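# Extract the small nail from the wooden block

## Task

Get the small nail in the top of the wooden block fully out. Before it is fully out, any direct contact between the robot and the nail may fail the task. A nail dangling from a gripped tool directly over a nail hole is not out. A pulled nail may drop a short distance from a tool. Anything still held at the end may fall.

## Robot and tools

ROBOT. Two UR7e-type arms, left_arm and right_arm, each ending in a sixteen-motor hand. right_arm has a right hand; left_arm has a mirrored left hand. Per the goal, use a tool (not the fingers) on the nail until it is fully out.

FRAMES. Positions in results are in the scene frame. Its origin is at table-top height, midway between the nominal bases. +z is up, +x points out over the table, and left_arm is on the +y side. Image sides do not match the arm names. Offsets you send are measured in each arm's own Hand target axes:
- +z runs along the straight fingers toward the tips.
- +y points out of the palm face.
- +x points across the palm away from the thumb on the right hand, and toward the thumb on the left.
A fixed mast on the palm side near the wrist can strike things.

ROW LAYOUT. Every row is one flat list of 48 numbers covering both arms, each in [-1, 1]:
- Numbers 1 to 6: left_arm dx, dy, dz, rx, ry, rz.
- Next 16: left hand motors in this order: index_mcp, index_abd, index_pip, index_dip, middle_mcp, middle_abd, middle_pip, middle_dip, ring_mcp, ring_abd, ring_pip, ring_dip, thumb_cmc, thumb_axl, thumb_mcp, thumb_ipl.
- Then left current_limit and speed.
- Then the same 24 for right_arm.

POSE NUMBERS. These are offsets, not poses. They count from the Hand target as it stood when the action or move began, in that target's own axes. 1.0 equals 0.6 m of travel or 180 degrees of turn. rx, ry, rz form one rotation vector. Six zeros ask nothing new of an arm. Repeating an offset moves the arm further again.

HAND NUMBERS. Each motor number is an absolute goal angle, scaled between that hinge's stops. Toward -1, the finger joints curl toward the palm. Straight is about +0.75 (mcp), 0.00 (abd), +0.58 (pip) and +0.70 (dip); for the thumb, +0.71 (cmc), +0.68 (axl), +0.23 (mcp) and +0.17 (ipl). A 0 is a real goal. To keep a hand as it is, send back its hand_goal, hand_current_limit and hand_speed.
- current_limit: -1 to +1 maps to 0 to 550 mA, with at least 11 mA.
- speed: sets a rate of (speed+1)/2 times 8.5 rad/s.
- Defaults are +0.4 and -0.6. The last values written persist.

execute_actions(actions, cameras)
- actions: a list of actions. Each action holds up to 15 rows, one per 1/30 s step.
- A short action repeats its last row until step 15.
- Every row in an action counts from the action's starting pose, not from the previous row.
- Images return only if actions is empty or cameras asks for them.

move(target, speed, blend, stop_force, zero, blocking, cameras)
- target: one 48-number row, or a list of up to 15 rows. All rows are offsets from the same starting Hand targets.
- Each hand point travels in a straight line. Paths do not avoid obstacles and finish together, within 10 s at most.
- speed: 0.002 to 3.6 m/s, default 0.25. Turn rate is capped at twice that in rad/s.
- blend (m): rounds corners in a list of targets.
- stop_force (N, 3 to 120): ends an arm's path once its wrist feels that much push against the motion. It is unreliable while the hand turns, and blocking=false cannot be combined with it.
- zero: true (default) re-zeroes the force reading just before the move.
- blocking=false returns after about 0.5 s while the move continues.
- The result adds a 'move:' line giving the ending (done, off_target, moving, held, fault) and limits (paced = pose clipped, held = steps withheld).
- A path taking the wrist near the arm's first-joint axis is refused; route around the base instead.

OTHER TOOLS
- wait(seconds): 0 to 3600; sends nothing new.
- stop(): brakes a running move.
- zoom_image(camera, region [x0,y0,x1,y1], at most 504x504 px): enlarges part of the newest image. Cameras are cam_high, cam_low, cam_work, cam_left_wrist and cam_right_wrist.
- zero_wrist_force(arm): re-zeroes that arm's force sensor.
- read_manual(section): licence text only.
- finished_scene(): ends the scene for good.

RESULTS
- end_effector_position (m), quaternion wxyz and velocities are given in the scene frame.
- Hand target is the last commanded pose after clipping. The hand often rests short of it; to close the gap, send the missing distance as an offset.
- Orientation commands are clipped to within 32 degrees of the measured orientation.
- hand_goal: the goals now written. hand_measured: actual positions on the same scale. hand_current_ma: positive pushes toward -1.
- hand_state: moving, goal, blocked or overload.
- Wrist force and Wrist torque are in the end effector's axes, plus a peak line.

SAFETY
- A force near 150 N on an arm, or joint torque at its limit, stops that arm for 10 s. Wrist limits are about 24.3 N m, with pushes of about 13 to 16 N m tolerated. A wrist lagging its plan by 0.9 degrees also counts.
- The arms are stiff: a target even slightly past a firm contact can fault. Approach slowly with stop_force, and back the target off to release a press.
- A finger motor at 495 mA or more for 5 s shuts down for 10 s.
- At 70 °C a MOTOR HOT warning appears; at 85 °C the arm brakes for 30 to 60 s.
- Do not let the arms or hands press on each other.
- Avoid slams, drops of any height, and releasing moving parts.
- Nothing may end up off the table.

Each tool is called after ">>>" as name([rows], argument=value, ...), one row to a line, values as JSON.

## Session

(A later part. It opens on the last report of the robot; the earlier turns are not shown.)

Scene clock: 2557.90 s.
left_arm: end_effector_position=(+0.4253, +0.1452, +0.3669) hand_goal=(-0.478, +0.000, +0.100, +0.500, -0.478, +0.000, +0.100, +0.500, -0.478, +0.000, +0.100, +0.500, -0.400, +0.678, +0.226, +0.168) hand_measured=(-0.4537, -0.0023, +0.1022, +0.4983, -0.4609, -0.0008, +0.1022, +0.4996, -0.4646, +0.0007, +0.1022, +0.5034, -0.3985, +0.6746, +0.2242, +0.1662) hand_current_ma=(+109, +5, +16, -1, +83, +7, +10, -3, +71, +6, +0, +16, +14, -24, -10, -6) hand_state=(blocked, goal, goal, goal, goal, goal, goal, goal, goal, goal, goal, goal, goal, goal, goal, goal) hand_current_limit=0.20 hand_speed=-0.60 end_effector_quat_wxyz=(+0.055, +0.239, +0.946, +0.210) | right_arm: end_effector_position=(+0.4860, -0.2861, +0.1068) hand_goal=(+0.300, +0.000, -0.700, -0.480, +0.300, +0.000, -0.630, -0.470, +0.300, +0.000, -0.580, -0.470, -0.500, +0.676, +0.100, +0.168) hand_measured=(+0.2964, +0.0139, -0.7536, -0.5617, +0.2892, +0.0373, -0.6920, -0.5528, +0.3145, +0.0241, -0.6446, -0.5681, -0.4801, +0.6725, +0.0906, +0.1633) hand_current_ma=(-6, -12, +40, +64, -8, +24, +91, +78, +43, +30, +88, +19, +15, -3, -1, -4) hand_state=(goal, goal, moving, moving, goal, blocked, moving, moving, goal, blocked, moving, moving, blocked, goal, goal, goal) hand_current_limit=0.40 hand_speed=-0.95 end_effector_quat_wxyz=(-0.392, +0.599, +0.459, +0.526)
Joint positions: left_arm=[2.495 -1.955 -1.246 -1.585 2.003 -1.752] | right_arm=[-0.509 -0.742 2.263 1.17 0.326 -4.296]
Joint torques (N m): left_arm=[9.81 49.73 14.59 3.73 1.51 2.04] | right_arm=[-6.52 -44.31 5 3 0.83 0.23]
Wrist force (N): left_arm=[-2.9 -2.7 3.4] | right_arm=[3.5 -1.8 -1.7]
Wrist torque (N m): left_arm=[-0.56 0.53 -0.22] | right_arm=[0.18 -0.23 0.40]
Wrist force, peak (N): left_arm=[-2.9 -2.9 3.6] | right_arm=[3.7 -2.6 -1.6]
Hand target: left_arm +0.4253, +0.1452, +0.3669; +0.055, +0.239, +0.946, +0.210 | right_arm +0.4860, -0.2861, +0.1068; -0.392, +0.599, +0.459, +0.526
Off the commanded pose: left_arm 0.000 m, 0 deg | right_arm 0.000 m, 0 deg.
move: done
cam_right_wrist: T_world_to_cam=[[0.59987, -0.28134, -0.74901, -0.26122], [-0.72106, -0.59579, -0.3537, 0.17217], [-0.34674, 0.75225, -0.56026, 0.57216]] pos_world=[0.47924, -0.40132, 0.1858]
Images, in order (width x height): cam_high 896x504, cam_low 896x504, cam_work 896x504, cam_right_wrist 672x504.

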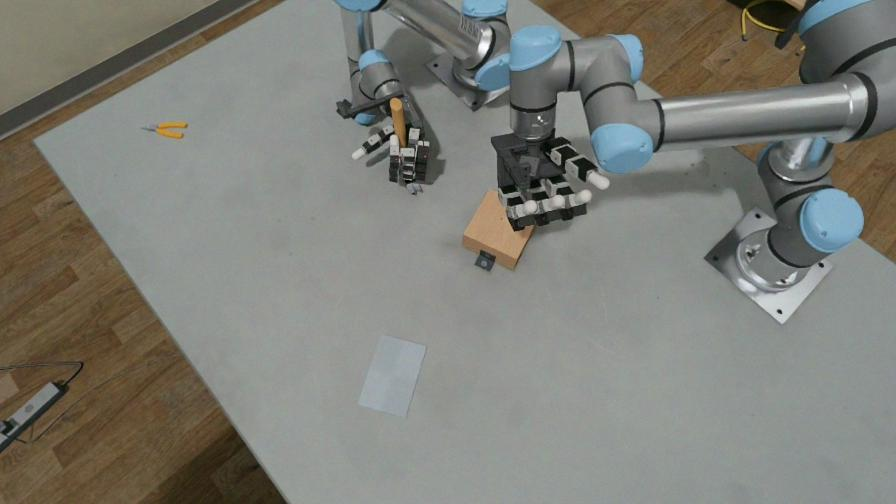

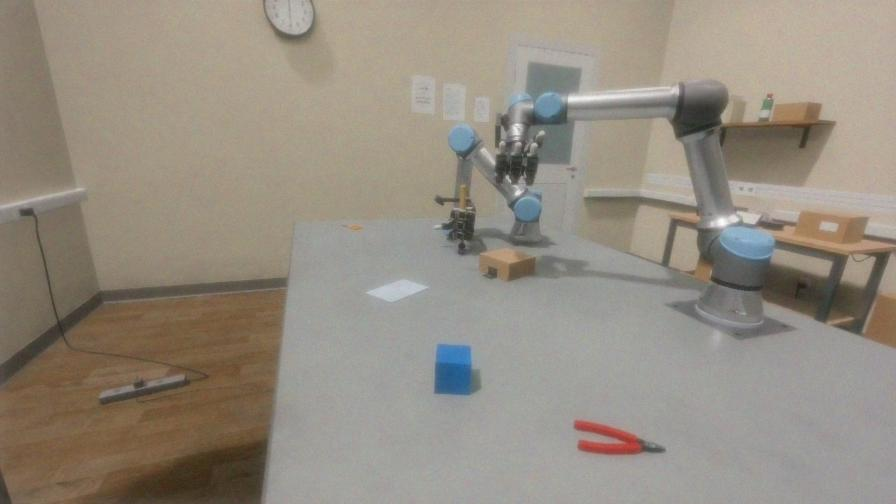

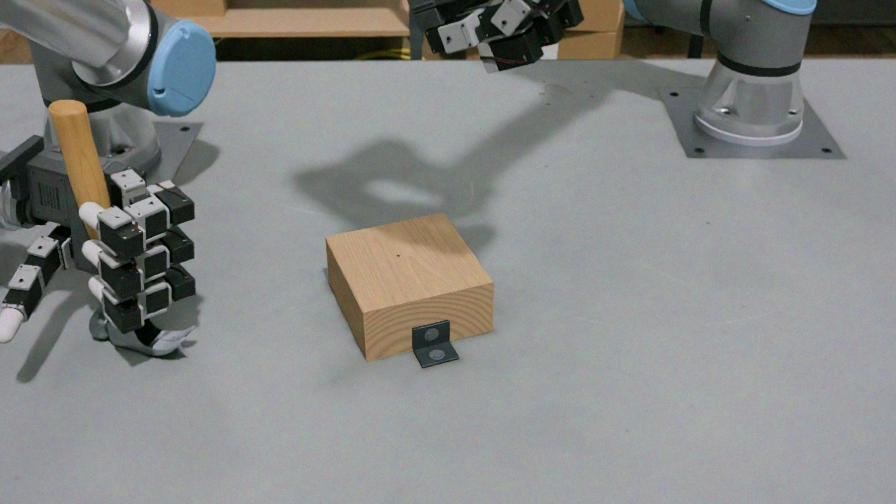

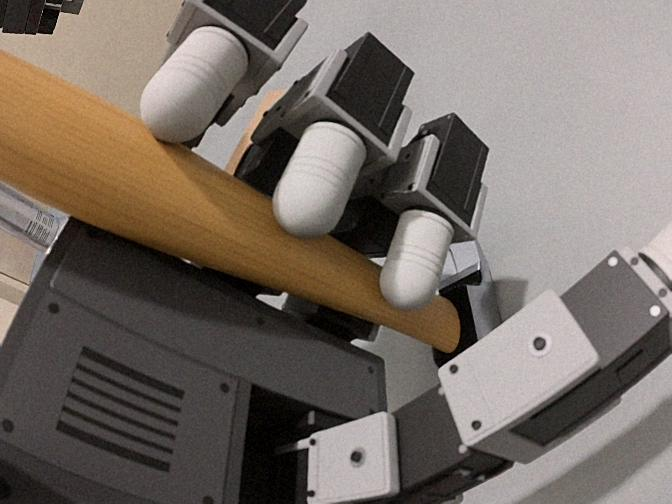

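>>> execute_actions(actions=[], cameras=["cam_work","cam_right_wrist","cam_low"])

Scene clock: 2576.27 s.
left_arm: end_effector_position=(+0.4253, +0.1452, +0.3669) hand_goal=(-0.478, +0.000, +0.100, +0.500, -0.478, +0.000, +0.100, +0.500, -0.478, +0.000, +0.100, +0.500, -0.400, +0.678, +0.226, +0.168) hand_measured=(-0.4525, -0.0008, +0.1022, +0.4983, -0.4597, +0.0007, +0.1035, +0.4996, -0.4633, +0.0021, +0.1022, +0.5047, -0.3972, +0.6746, +0.2232, +0.1662) hand_current_ma=(+110, +1, +19, -1, +80, +3, +11, +0, +77, +13, +1, +22, +10, -26, -14, -4) hand_state=(blocked, goal, goal, goal, goal, goal, goal, goal, goal, goal, goal, goal, goal, goal, goal, goal) hand_current_limit=0.20 hand_speed=-0.60 end_effector_quat_wxyz=(+0.055, +0.239, +0.946, +0.210) | right_arm: end_effector_position=(+0.4860, -0.2861, +0.1068) hand_goal=(+0.300, +0.000, -0.700, -0.480, +0.300, +0.000, -0.630, -0.470, +0.300, +0.000, -0.580, -0.470, -0.500, +0.676, +0.100, +0.168) hand_measured=(+0.3000, +0.0153, -0.7074, -0.4891, +0.2964, +0.0314, -0.6369, -0.4789, +0.3145, +0.0241, -0.5868, -0.4802, -0.4788, +0.6725, +0.0906, +0.1624) hand_current_ma=(-11, +2, -15, -24, +13, +13, -13, -8, +22, +9, -20, -11, +17, -19, -21, +6) hand_state=(goal, goal, goal, goal, goal, blocked, goal, goal, goal, blocked, goal, goal, blocked, goal, goal, goal) hand_current_limit=0.40 hand_speed=-0.95 end_effector_quat_wxyz=(-0.392, +0.599, +0.459, +0.526)
Joint positions: left_arm=[2.495 -1.955 -1.246 -1.585 2.003 -1.752] | right_arm=[-0.509 -0.742 2.263 1.17 0.326 -4.296]
Joint velocities: within noise
Joint torques (N m): left_arm=[8.42 50.61 13.28 3.62 1.15 1.91] | right_arm=[-5.14 -33.3 1.67 -0.42 0.83 0.31]
Motor temperatures (°C): left_arm=[38 34 31 40 43 38] | right_arm=[32 35 34 39 40 40]
Wrist force (N): left_arm=[-2.9 -2.6 3.6] | right_arm=[2.4 -1.4 -1.3]
Wrist torque (N m): left_arm=[-0.57 0.54 -0.23] | right_arm=[0.18 -0.15 0.30]
Wrist force, peak (N): left_arm=[-2.9 -2.8 3.6] | right_arm=[3.6 -1.8 -1.8]
Hand target: left_arm +0.4253, +0.1452, +0.3669; +0.055, +0.239, +0.946, +0.210 | right_arm +0.4860, -0.2861, +0.1068; -0.392, +0.599, +0.459, +0.526
Off the commanded pose: left_arm 0.000 m, 0 deg | right_arm 0.000 m, 0 deg.
camera_calibration:
cam_right_wrist: T_world_to_cam=[[0.59987, -0.28134, -0.74901, -0.26122], [-0.72106, -0.59579, -0.3537, 0.17217], [-0.34674, 0.75225, -0.56026, 0.57216]] pos_world=[0.47924, -0.40132, 0.1858]
Images, in order (width x height): cam_low 896x504, cam_work 896x504, cam_right_wrist 672x504.

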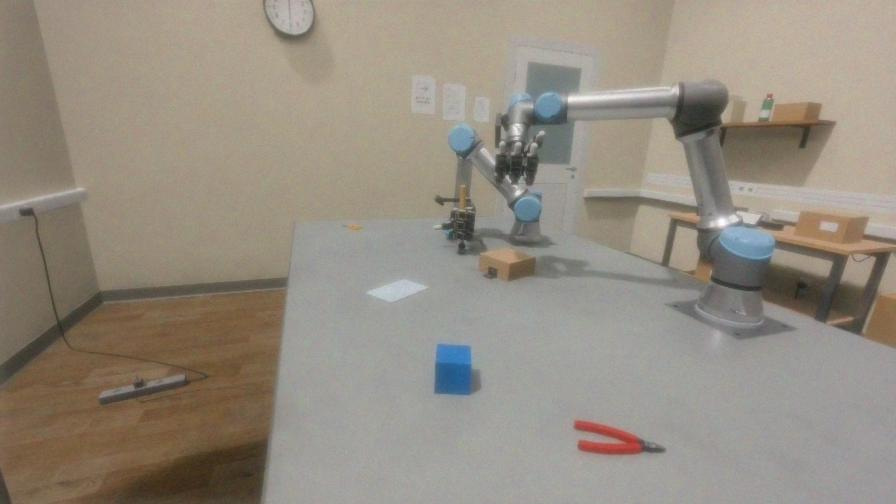

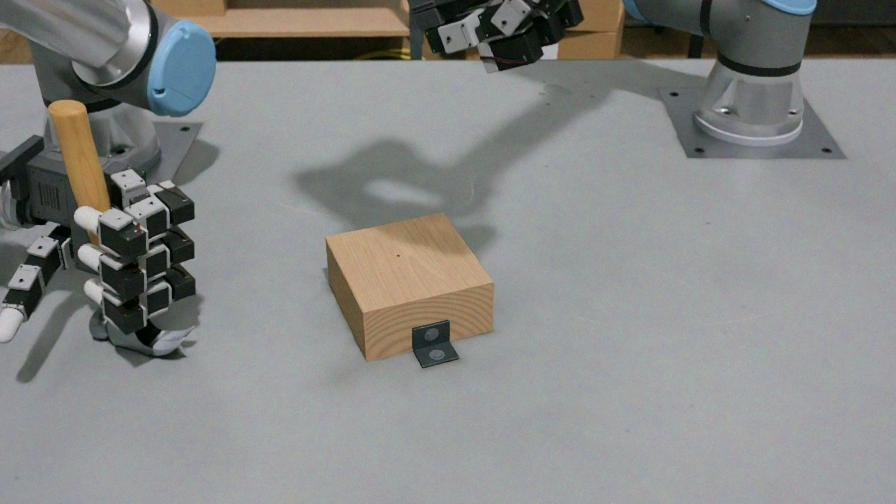

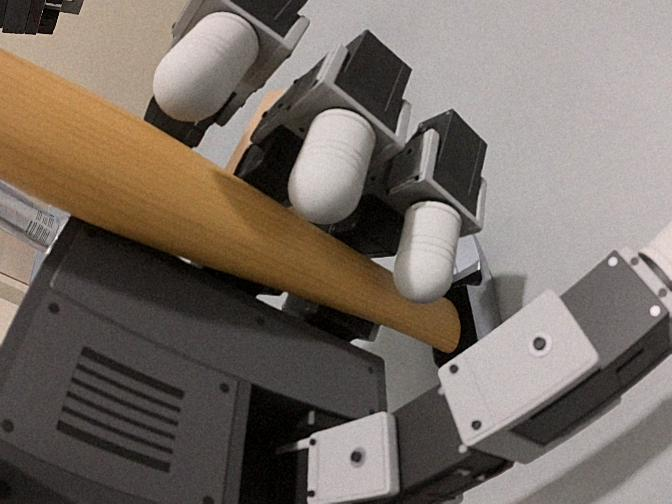

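>>> move([
  [0,0,0,0,0,0,-0.478,0,0.1,0.5,-0.478,0,0.1,0.5,-0.478,0,0.1,0.5,-0.4,0.678,0.226,0.168,0.2,-0.6, 0,0,0,0,0,0,0.43,0,-0.68,-0.40,0.43,0,-0.68,-0.40,0.43,0,-0.68,-0.40,-0.5,0.676,0.1,0.168,0.4,-0.95],
], cameras=["cam_work","cam_right_wrist","cam_low"])

>>> zoom_image(camera="cam_work", region=[0, 80, 250, 400])

Scene clock: 2583.83 s.
left_arm: end_effector_position=(+0.4253, +0.1452, +0.3669) hand_goal=(-0.478, +0.000, +0.100, +0.500, -0.478, +0.000, +0.100, +0.500, -0.478, +0.000, +0.100, +0.500, -0.400, +0.678, +0.226, +0.168) hand_measured=(-0.4537, -0.0008, +0.1022, +0.4983, -0.4609, +0.0007, +0.1022, +0.4996, -0.4633, +0.0021, +0.1022, +0.5047, -0.3972, +0.6756, +0.2242, +0.1662) hand_current_ma=(+108, +5, +17, +4, +80, +6, +15, -1, +73, +9, +3, +19, +9, -20, -15, -9) hand_state=(blocked, goal, goal, goal, goal, goal, goal, goal, goal, goal, goal, goal, goal, goal, goal, goal) hand_current_limit=0.20 hand_speed=-0.60 end_effector_quat_wxyz=(+0.055, +0.239, +0.946, +0.210) | right_arm: end_effector_position=(+0.4860, -0.2861, +0.1068) hand_goal=(+0.430, +0.000, -0.680, -0.400, +0.430, +0.000, -0.680, -0.400, +0.430, +0.000, -0.680, -0.400, -0.500, +0.676, +0.100, +0.168) hand_measured=(+0.4242, +0.0153, -0.6831, -0.4088, +0.4242, +0.0314, -0.6690, -0.4088, +0.4242, +0.0227, -0.6690, -0.4101, -0.4801, +0.6725, +0.0906, +0.1633) hand_current_ma=(+0, +6, -12, -25, -7, +16, +8, -37, +4, +13, -3, +4, +1, -1, -11, +3) hand_state=(goal, goal, goal, goal, goal, blocked, goal, goal, goal, blocked, goal, goal, blocked, goal, goal, goal) hand_current_limit=0.40 hand_speed=-0.95 end_effector_quat_wxyz=(-0.392, +0.599, +0.459, +0.526)
Joint positions: left_arm=[2.495 -1.955 -1.246 -1.585 2.003 -1.752] | right_arm=[-0.509 -0.742 2.263 1.17 0.326 -4.296]
Joint torques (N m): left_arm=[9.05 49.3 14.16 3.64 0.88 1.96] | right_arm=[-4.27 -26.67 -3.19 -0.56 0.93 0.18]
Wrist force (N): left_arm=[-2.9 -2.6 3.3] | right_arm=[2.2 -0.9 -1.5]
Wrist torque (N m): left_arm=[-0.55 0.54 -0.23] | right_arm=[0.24 -0.14 0.25]
Wrist force, peak (N): left_arm=[-3.1 -2.7 3.6] | right_arm=[2.7 -1.6 -1.2]
Hand target: left_arm +0.4253, +0.1452, +0.3669; +0.055, +0.239, +0.946, +0.210 | right_arm +0.4860, -0.2861, +0.1068; -0.392, +0.599, +0.459, +0.526
Off the commanded pose: left_arm 0.000 m, 0 deg | right_arm 0.000 m, 0 deg.
move: done
cam_right_wrist: T_world_to_cam=[[0.59987, -0.28134, -0.74901, -0.26122], [-0.72106, -0.59579, -0.3537, 0.17217], [-0.34674, 0.75225, -0.56026, 0.57216]] pos_world=[0.47924, -0.40132, 0.1858]
Images, in order (width x height): cam_low 896x504, cam_work 896x504, cam_right_wrist 672x504.

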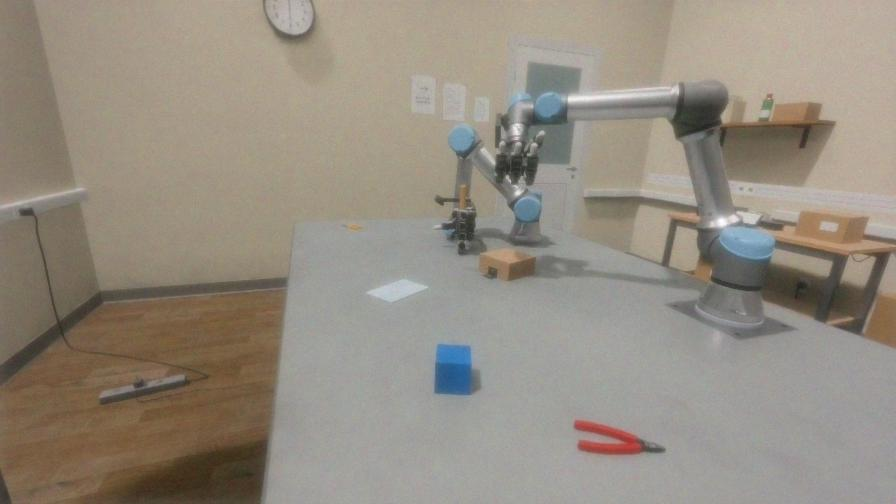

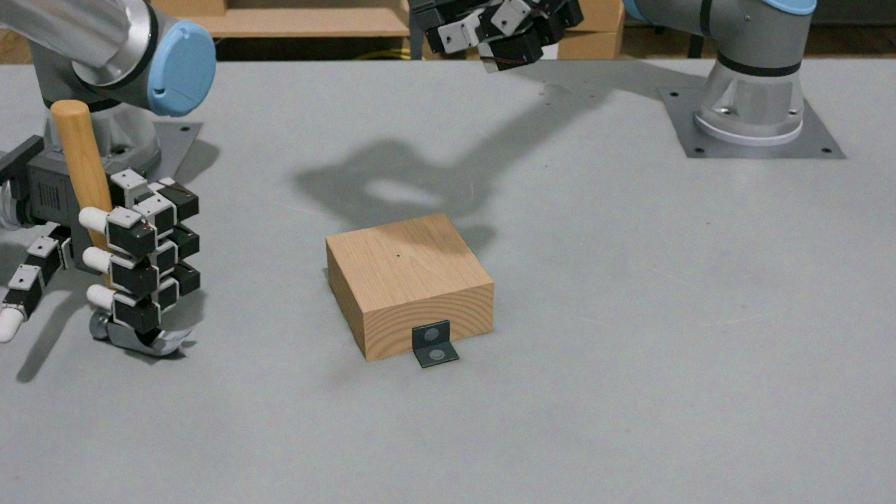

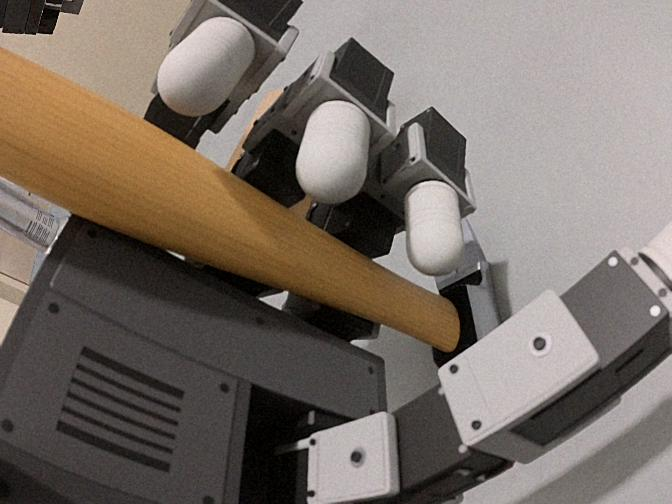

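Scaled by 1.575 from the camera's image (finer frame: 1280x720).

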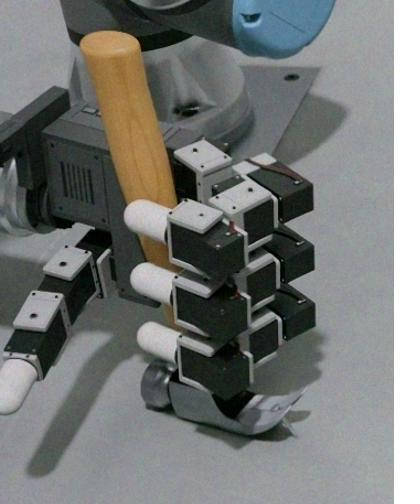

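>>> move([
  [0,0,0,0,0,0,-0.478,0,0.1,0.5,-0.478,0,0.1,0.5,-0.478,0,0.1,0.5,-0.4,0.678,0.226,0.168,0.2,-0.6, 0,-0.013,0,0,0,0,0.43,0,-0.68,-0.40,0.43,0,-0.68,-0.40,0.43,0,-0.68,-0.40,-0.5,0.676,0.1,0.168,0.4,-0.95],
], speed=0.01, cameras=["cam_work","cam_right_wrist"])

>>> zoom_image(camera="cam_work", region=[0, 80, 250, 400])

Scene clock: 2592.40 s.
left_arm: end_effector_position=(+0.4253, +0.1452, +0.3669) hand_goal=(-0.478, +0.000, +0.100, +0.500, -0.478, +0.000, +0.100, +0.500, -0.478, +0.000, +0.100, +0.500, -0.400, +0.678, +0.226, +0.168) hand_measured=(-0.4537, -0.0008, +0.1022, +0.4970, -0.4609, -0.0008, +0.1035, +0.5009, -0.4646, +0.0021, +0.1022, +0.5034, -0.3972, +0.6746, +0.2242, +0.1662) hand_current_ma=(+110, +2, +15, -2, +86, +6, +9, -2, +69, +7, +2, +20, +11, -24, -15, -10) hand_state=(blocked, goal, goal, goal, goal, goal, goal, goal, goal, goal, goal, goal, goal, goal, goal, goal) hand_current_limit=0.20 hand_speed=-0.60 end_effector_quat_wxyz=(+0.055, +0.239, +0.946, +0.210) | right_arm: end_effector_position=(+0.4786, -0.2840, +0.1067) hand_goal=(+0.430, +0.000, -0.680, -0.400, +0.430, +0.000, -0.680, -0.400, +0.430, +0.000, -0.680, -0.400, -0.500, +0.676, +0.100, +0.168) hand_measured=(+0.4242, +0.0153, -0.6831, -0.4088, +0.4230, +0.0314, -0.6690, -0.4088, +0.4242, +0.0241, -0.6690, -0.4101, -0.4801, +0.6725, +0.0906, +0.1633) hand_current_ma=(-18, -2, +16, -9, -6, +17, +6, -8, -5, +8, +12, +1, +7, -11, -14, -2) hand_state=(goal, goal, goal, goal, goal, blocked, goal, goal, goal, blocked, goal, goal, blocked, goal, goal, goal) hand_current_limit=0.40 hand_speed=-0.95 end_effector_quat_wxyz=(-0.392, +0.599, +0.459, +0.526)
Joint positions: left_arm=[2.495 -1.955 -1.246 -1.585 2.003 -1.752] | right_arm=[-0.517 -0.741 2.287 1.156 0.333 -4.307]
Joint torques (N m): left_arm=[9.25 49.8 14.06 3.69 0.65 1.92] | right_arm=[-8.01 -25 8.03 -1.01 1.48 -1.66]
Wrist force (N): left_arm=[-2.9 -2.5 3.6] | right_arm=[2.1 -1.0 -1.6]
Wrist torque (N m): left_arm=[-0.55 0.53 -0.23] | right_arm=[0.24 -0.14 0.26]
Wrist force, peak (N): left_arm=[-3.0 -2.6 3.7] | right_arm=[2.4 -1.3 -1.7]
Hand target: left_arm +0.4253, +0.1452, +0.3669; +0.055, +0.239, +0.946, +0.210 | right_arm +0.4785, -0.2840, +0.1067; -0.392, +0.599, +0.459, +0.526
Off the commanded pose: left_arm 0.000 m, 0 deg | right_arm 0.000 m, 0 deg.
move: done
cam_right_wrist: T_world_to_cam=[[0.59987, -0.28134, -0.74901, -0.25627], [-0.72106, -0.59579, -0.3537, 0.16805], [-0.34674, 0.75225, -0.56026, 0.56796]] pos_world=[0.47184, -0.39922, 0.1857]

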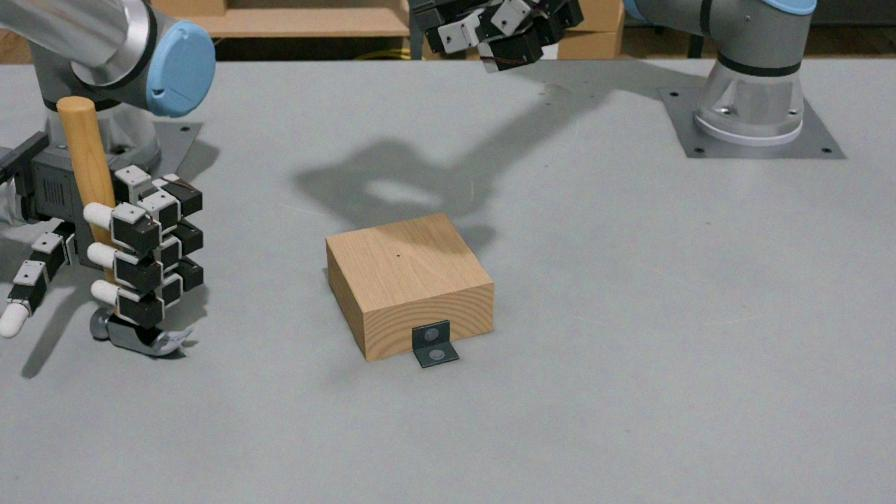

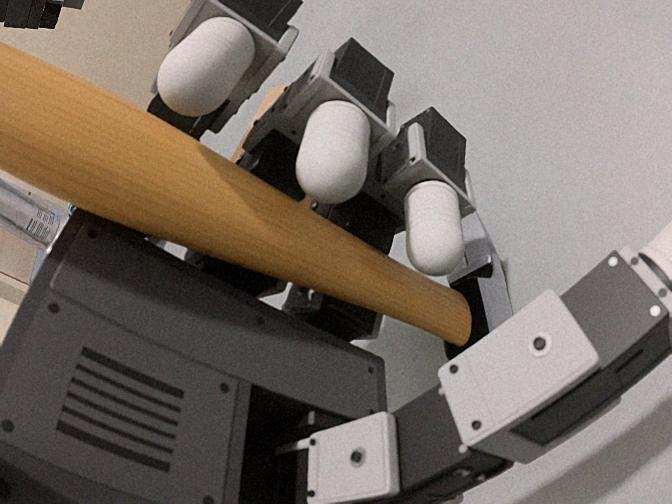

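Scaled by 1.575 from the camera's image (finer frame: 1280x720).

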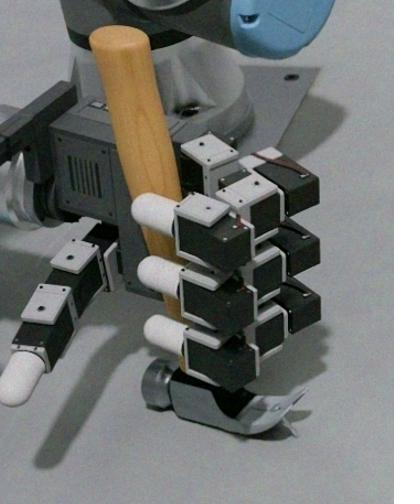

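>>> move([
  [0,0,0,0,0,0,-0.478,0,0.1,0.5,-0.478,0,0.1,0.5,-0.478,0,0.1,0.5,-0.4,0.678,0.226,0.168,0.2,-0.6, 0,0,0,0,0,0,0.6,0,-0.70,0,0.6,0,-0.70,0,0.6,0,-0.70,0,-0.5,0.676,0.1,0.168,0.4,-0.95],
  [0,0,0,0,0,0,-0.478,0,0.1,0.5,-0.478,0,0.1,0.5,-0.478,0,0.1,0.5,-0.4,0.678,0.226,0.168,0.2,-0.6, 0,-0.01,0,0,0,0,0.6,0,-0.70,0,0.6,0,-0.70,0,0.6,0,-0.70,0,-0.5,0.676,0.1,0.168,0.4,-0.95],
], speed=0.01, cameras=["cam_work","cam_right_wrist"])

>>> zoom_image(camera="cam_work", region=[0, 80, 250, 400])

Scene clock: 2608.30 s.
left_arm: end_effector_position=(+0.4253, +0.1452, +0.3669) hand_goal=(-0.478, +0.000, +0.100, +0.500, -0.478, +0.000, +0.100, +0.500, -0.478, +0.000, +0.100, +0.500, -0.400, +0.678, +0.226, +0.168) hand_measured=(-0.4525, -0.0008, +0.1022, +0.4983, -0.4597, +0.0007, +0.1022, +0.4996, -0.4621, +0.0021, +0.1022, +0.5047, -0.3985, +0.6746, +0.2242, +0.1662) hand_current_ma=(+110, -2, +18, +4, +83, +6, +11, +0, +72, +4, +0, +21, +12, -24, -12, -1) hand_state=(blocked, goal, goal, goal, goal, goal, goal, goal, goal, goal, goal, goal, goal, goal, goal, goal) hand_current_limit=0.20 hand_speed=-0.60 end_effector_quat_wxyz=(+0.055, +0.239, +0.946, +0.210) | right_arm: end_effector_position=(+0.4728, -0.2824, +0.1066) hand_goal=(+0.600, +0.000, -0.700, +0.000, +0.600, +0.000, -0.700, +0.000, +0.600, +0.000, -0.700, +0.000, -0.500, +0.676, +0.100, +0.168) hand_measured=(+0.5931, +0.0139, -0.6882, -0.0088, +0.5931, +0.0314, -0.6895, -0.0088, +0.5943, +0.0241, -0.6882, -0.0088, -0.4801, +0.6725, +0.0906, +0.1633) hand_current_ma=(-5, -1, +9, -5, -1, +23, +0, -2, -3, +23, -8, -7, +29, -14, +5, -3) hand_state=(goal, goal, goal, goal, goal, blocked, goal, goal, goal, blocked, goal, goal, blocked, goal, goal, goal) hand_current_limit=0.40 hand_speed=-0.95 end_effector_quat_wxyz=(-0.392, +0.599, +0.459, +0.526)
Joint positions: left_arm=[2.495 -1.955 -1.246 -1.585 2.003 -1.752] | right_arm=[-0.523 -0.741 2.305 1.145 0.339 -4.315]
Joint torques (N m): left_arm=[8.91 49.59 14.68 3.78 0.2 1.74] | right_arm=[-6.65 -25.26 9.96 -1.02 1.58 -1.4]
Wrist force (N): left_arm=[-3.0 -2.5 3.4] | right_arm=[2.3 -1.2 -1.7]
Wrist torque (N m): left_arm=[-0.53 0.55 -0.24] | right_arm=[0.23 -0.17 0.27]
Wrist force, peak (N): left_arm=[-2.9 -2.8 3.7] | right_arm=[2.5 -1.4 -1.7]
Hand target: left_arm +0.4253, +0.1452, +0.3669; +0.055, +0.239, +0.946, +0.210 | right_arm +0.4727, -0.2823, +0.1066; -0.392, +0.599, +0.459, +0.526
Off the commanded pose: left_arm 0.000 m, 0 deg | right_arm 0.000 m, 0 deg.
move: done
cam_right_wrist: T_world_to_cam=[[0.59987, -0.28134, -0.74901, -0.25242], [-0.72106, -0.59579, -0.3537, 0.16479], [-0.34674, 0.75225, -0.56026, 0.56469]] pos_world=[0.46604, -0.39762, 0.1856]

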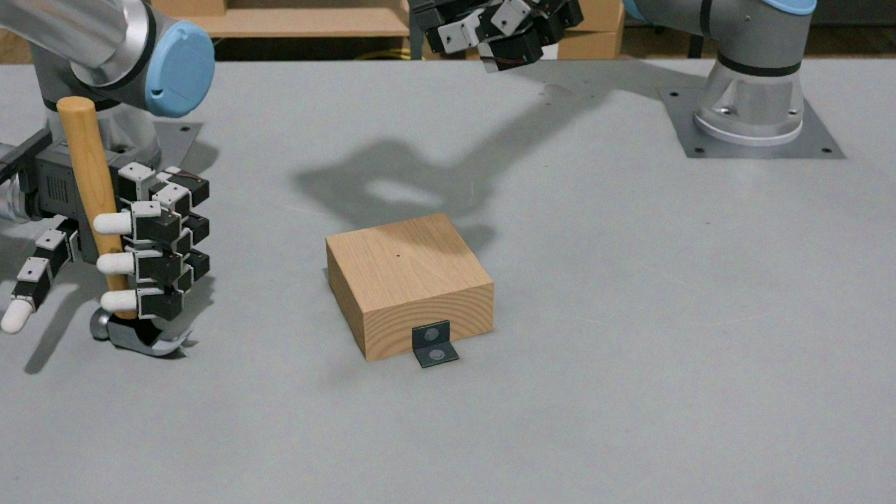

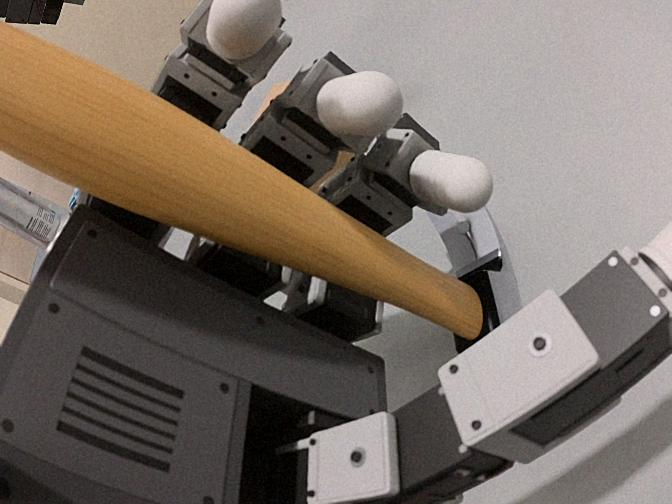

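Scaled by 1.575 from the camera's image (finer frame: 1280x720).

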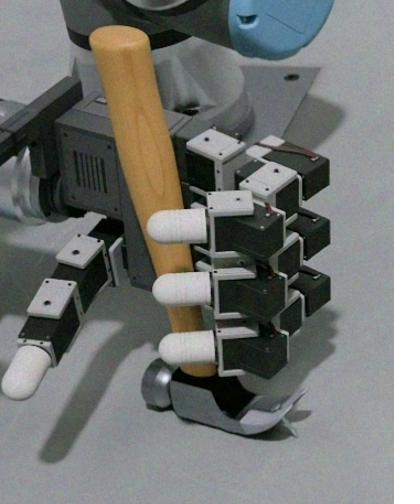

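>>> move([
  [0,0,0,0,0,0,-0.478,0,0.1,0.5,-0.478,0,0.1,0.5,-0.478,0,0.1,0.5,-0.4,0.678,0.226,0.168,0.2,-0.6, 0,0,0,0,0,0,0.754,0,-0.73,0.695,0.754,0,-0.73,0.695,0.754,0,-0.73,0.695,-0.5,0.676,0.1,0.168,0.4,-0.92],
  [0,0,0,0,0,0,-0.478,0,0.1,0.5,-0.478,0,0.1,0.5,-0.478,0,0.1,0.5,-0.4,0.678,0.226,0.168,0.2,-0.6, 0,-0.01,0,0,0,0,0.754,0,-0.73,0.695,0.754,0,-0.73,0.695,0.754,0,-0.73,0.695,-0.5,0.676,0.1,0.168,0.4,-0.92],
], speed=0.01, cameras=["cam_work","cam_right_wrist"])

>>> zoom_image(camera="cam_work", region=[0, 80, 250, 400])

Scene clock: 2625.87 s.
left_arm: end_effector_position=(+0.4253, +0.1452, +0.3669) hand_goal=(-0.478, +0.000, +0.100, +0.500, -0.478, +0.000, +0.100, +0.500, -0.478, +0.000, +0.100, +0.500, -0.400, +0.678, +0.226, +0.168) hand_measured=(-0.4525, -0.0008, +0.1022, +0.4983, -0.4609, +0.0007, +0.1035, +0.4996, -0.4633, +0.0007, +0.1022, +0.5047, -0.3985, +0.6756, +0.2242, +0.1662) hand_current_ma=(+108, +2, +15, +2, +85, +6, +14, +2, +72, +9, +1, +15, +8, -21, -9, -9) hand_state=(blocked, goal, goal, goal, goal, goal, goal, goal, goal, goal, goal, goal, goal, goal, goal, goal) hand_current_limit=0.20 hand_speed=-0.60 end_effector_quat_wxyz=(+0.055, +0.239, +0.946, +0.210) | right_arm: end_effector_position=(+0.4670, -0.2807, +0.1065) hand_goal=(+0.754, +0.000, -0.730, +0.696, +0.754, +0.000, -0.730, +0.696, +0.754, +0.000, -0.730, +0.696, -0.500, +0.676, +0.100, +0.168) hand_measured=(+0.7474, +0.0153, -0.7190, +0.6881, +0.7511, +0.0314, -0.7190, +0.6881, +0.7523, +0.0227, -0.7190, +0.6869, -0.4801, +0.6725, +0.0906, +0.1633) hand_current_ma=(-27, +3, +11, -13, +2, +22, -1, -11, +14, +23, +18, -13, +14, +1, +9, -16) hand_state=(goal, goal, goal, goal, goal, blocked, goal, goal, goal, blocked, goal, goal, blocked, goal, goal, goal) hand_current_limit=0.40 hand_speed=-0.92 end_effector_quat_wxyz=(-0.392, +0.599, +0.459, +0.526)
Joint positions: left_arm=[2.495 -1.955 -1.246 -1.585 2.003 -1.752] | right_arm=[-0.53 -0.739 2.324 1.133 0.346 -4.323]
Joint torques (N m): left_arm=[9.01 49.52 14.18 3.72 -0.27 1.97] | right_arm=[-7.12 -24.13 8.25 -0.93 1.47 -1.21]
Wrist force (N): left_arm=[-2.9 -2.4 3.5] | right_arm=[2.0 -0.9 -1.3]
Wrist torque (N m): left_arm=[-0.54 0.54 -0.24] | right_arm=[0.24 -0.13 0.22]
Wrist force, peak (N): left_arm=[-3.0 -2.8 3.8] | right_arm=[2.5 -1.5 -1.6]
Hand target: left_arm +0.4253, +0.1452, +0.3669; +0.055, +0.239, +0.946, +0.210 | right_arm +0.4669, -0.2807, +0.1065; -0.392, +0.599, +0.459, +0.526
Off the commanded pose: left_arm 0.000 m, 0 deg | right_arm 0.000 m, 0 deg.
move: done
cam_right_wrist: T_world_to_cam=[[0.59987, -0.28134, -0.74901, -0.24856], [-0.72106, -0.59579, -0.3537, 0.16152], [-0.34674, 0.75225, -0.56026, 0.56142]] pos_world=[0.46024, -0.39602, 0.1855]

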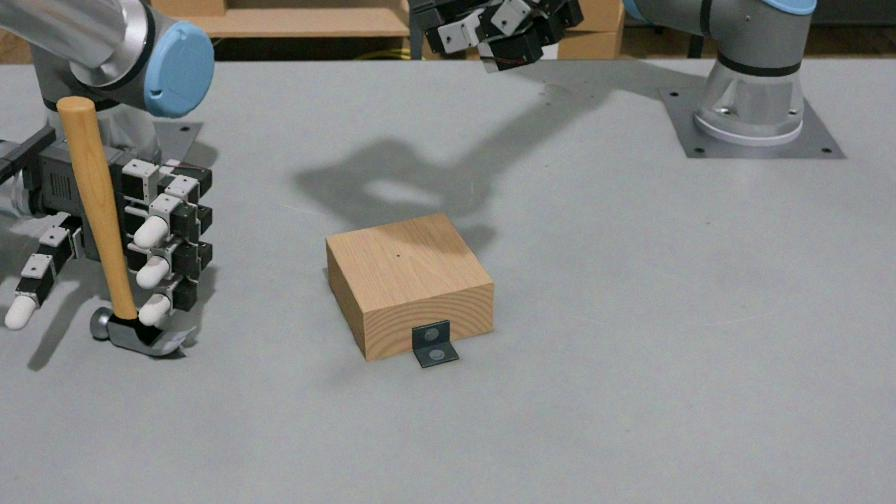

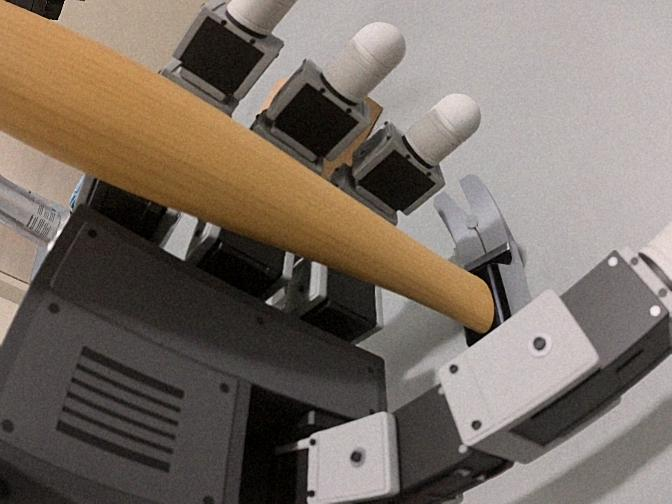

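Scaled by 1.575 from the camera's image (finer frame: 1280x720).

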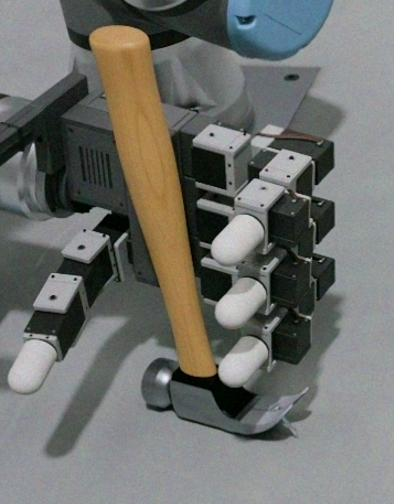

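>>> move([
  [0,0,0,0,0,0,-0.478,0,0.1,0.5,-0.478,0,0.1,0.5,-0.478,0,0.1,0.5,-0.4,0.678,0.226,0.168,0.2,-0.6, 0,-0.05,0.01,0,0,0,0.754,0,-0.73,0.695,0.754,0,-0.73,0.695,0.754,0,-0.73,0.695,-0.5,0.676,0.1,0.168,0.4,-0.92],
  [0,0,0,0,0,0,-0.478,0,0.1,0.5,-0.478,0,0.1,0.5,-0.478,0,0.1,0.5,-0.4,0.678,0.226,0.168,0.2,-0.6, 0,-0.2,0.01,0,0,0,0.754,0,-0.73,0.695,0.754,0,-0.73,0.695,0.754,0,-0.73,0.695,-0.5,0.676,0.1,0.168,0.4,-0.92],
], speed=[0.02,0.04], blend=[0.003,0], cameras=["cam_work","cam_right_wrist","cam_high"])

>>> zoom_image(camera="cam_work", region=[0, 80, 250, 400])

>>> zoom_image(camera="cam_work", region=[340, 210, 460, 300])

Scene clock: 2645.70 s.
left_arm: end_effector_position=(+0.4253, +0.1452, +0.3669) hand_goal=(-0.478, +0.000, +0.100, +0.500, -0.478, +0.000, +0.100, +0.500, -0.478, +0.000, +0.100, +0.500, -0.400, +0.678, +0.226, +0.168) hand_measured=(-0.4537, -0.0008, +0.1022, +0.4983, -0.4597, -0.0008, +0.1035, +0.4996, -0.4633, +0.0021, +0.1022, +0.5034, -0.3985, +0.6756, +0.2242, +0.1662) hand_current_ma=(+111, +0, +12, +4, +90, +6, +12, +0, +64, +12, +1, +25, +7, -21, -11, -5) hand_state=(blocked, goal, goal, goal, goal, goal, goal, goal, goal, goal, goal, goal, goal, goal, goal, goal) hand_current_limit=0.20 hand_speed=-0.60 end_effector_quat_wxyz=(+0.055, +0.239, +0.946, +0.210) | right_arm: end_effector_position=(+0.3732, -0.2476, +0.1047) hand_goal=(+0.754, +0.000, -0.730, +0.696, +0.754, +0.000, -0.730, +0.696, +0.754, +0.000, -0.730, +0.696, -0.500, +0.676, +0.100, +0.168) hand_measured=(+0.7474, +0.0153, -0.7203, +0.6881, +0.7511, +0.0314, -0.7190, +0.6881, +0.7523, +0.0227, -0.7190, +0.6869, -0.4801, +0.6725, +0.0906, +0.1633) hand_current_ma=(-18, -3, +6, -16, +17, +23, -6, -23, -8, +26, +4, +1, +23, +12, -20, -1) hand_state=(goal, goal, goal, goal, goal, blocked, goal, goal, goal, blocked, goal, goal, blocked, goal, goal, goal) hand_current_limit=0.40 hand_speed=-0.92 end_effector_quat_wxyz=(-0.393, +0.599, +0.459, +0.525)
Joint positions: left_arm=[2.495 -1.955 -1.246 -1.585 2.003 -1.752] | right_arm=[-0.683 -0.611 2.617 0.833 0.49 -4.456]
Joint torques (N m): left_arm=[8.74 49.07 15.17 3.79 -0.77 1.77] | right_arm=[8.37 -38.57 2.97 3.74 -2.82 1.14]
Wrist force (N): left_arm=[-2.6 -2.8 3.5] | right_arm=[2.1 -0.8 -1.5]
Wrist torque (N m): left_arm=[-0.59 0.50 -0.21] | right_arm=[0.27 -0.17 0.07]
Wrist force, peak (N): left_arm=[-2.9 -2.7 3.8] | right_arm=[2.2 -2.0 -1.3]
Hand target: left_arm +0.4253, +0.1452, +0.3669; +0.055, +0.239, +0.946, +0.210 | right_arm +0.3733, -0.2476, +0.1047; -0.393, +0.599, +0.459, +0.525 (not the last commanded pose)
Off the commanded pose: left_arm 0.000 m, 0 deg | right_arm 0.021 m, 0 deg.
move: held (right_arm; a check stopped the path); path passed 1 of 2 targets; limits=held
pose unreachable (right arm): on one or more control steps of this call, first in action 0 (counted from 0), this arm could not follow its commanded pose, so it was not sent that pose on those steps. It may still have moved: this result reports where it is.
cause: moving toward the commanded pose would bring two parts of the arm too close to each other (joints 3 (elbow) to 5 (wrist 2) lie between them).
cam_right_wrist: T_world_to_cam=[[0.59943, -0.28133, -0.74936, -0.18413], [-0.721, -0.59637, -0.35286, 0.11272], [-0.34762, 0.7518, -0.56032, 0.50312]] pos_world=[0.36654, -0.36282, 0.1837]
Images, in order (width x height): cam_high 896x504, cam_work 896x504, cam_right_wrist 672x504.

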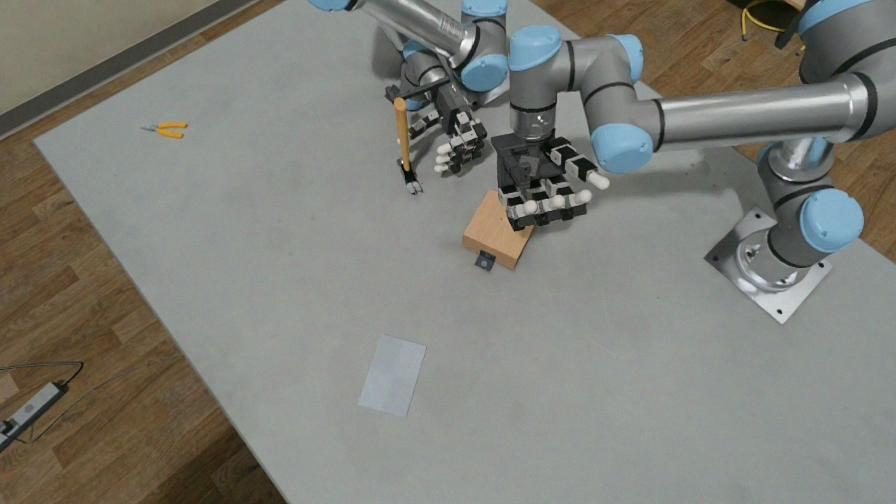

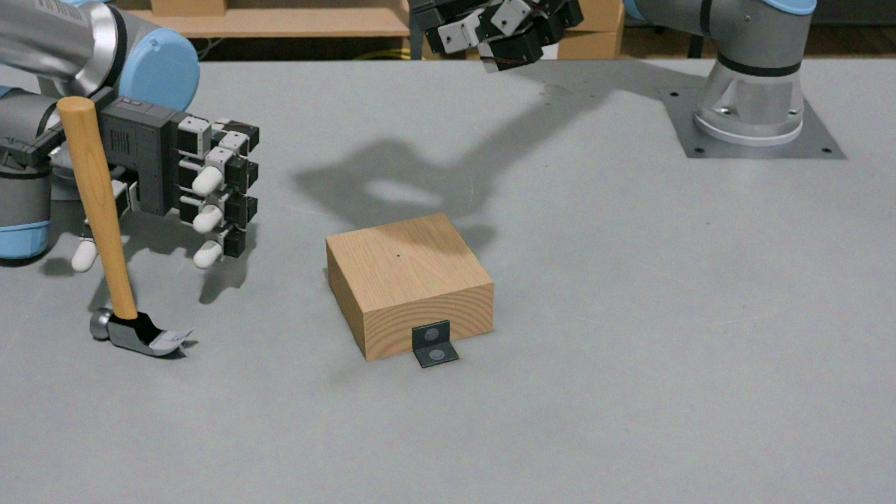

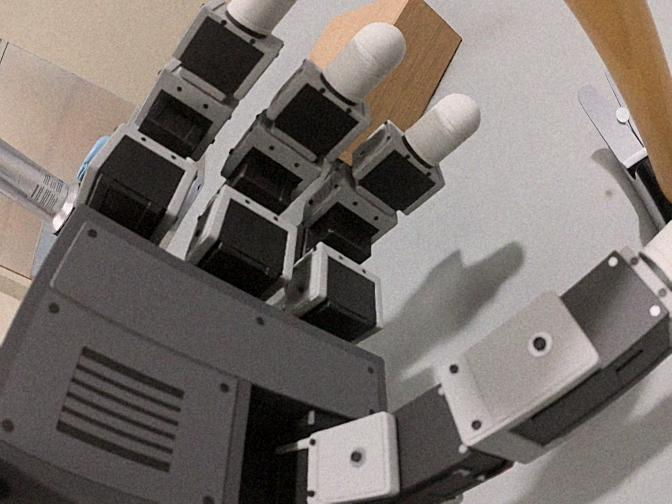

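Scaled by 1.575 from the camera's image (finer frame: 1280x720).

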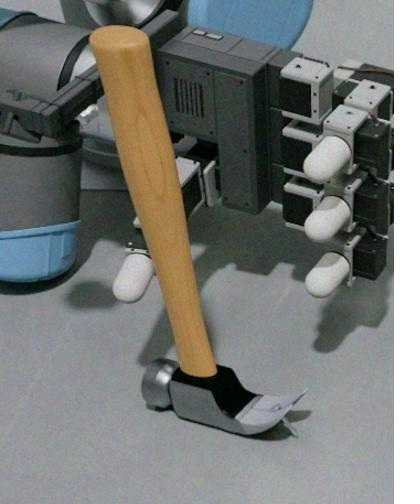

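Scaled by 4.200 from the camera's image (finer frame: 1280x720).

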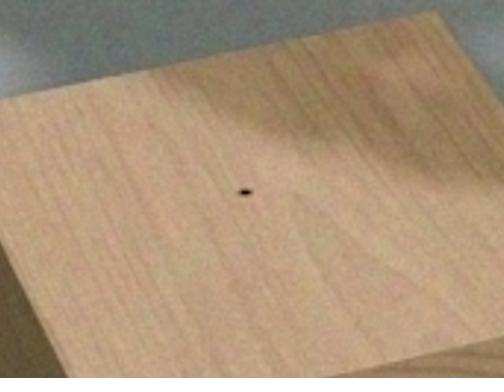

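>>> finished_scene()

The scene is finished: the task was done.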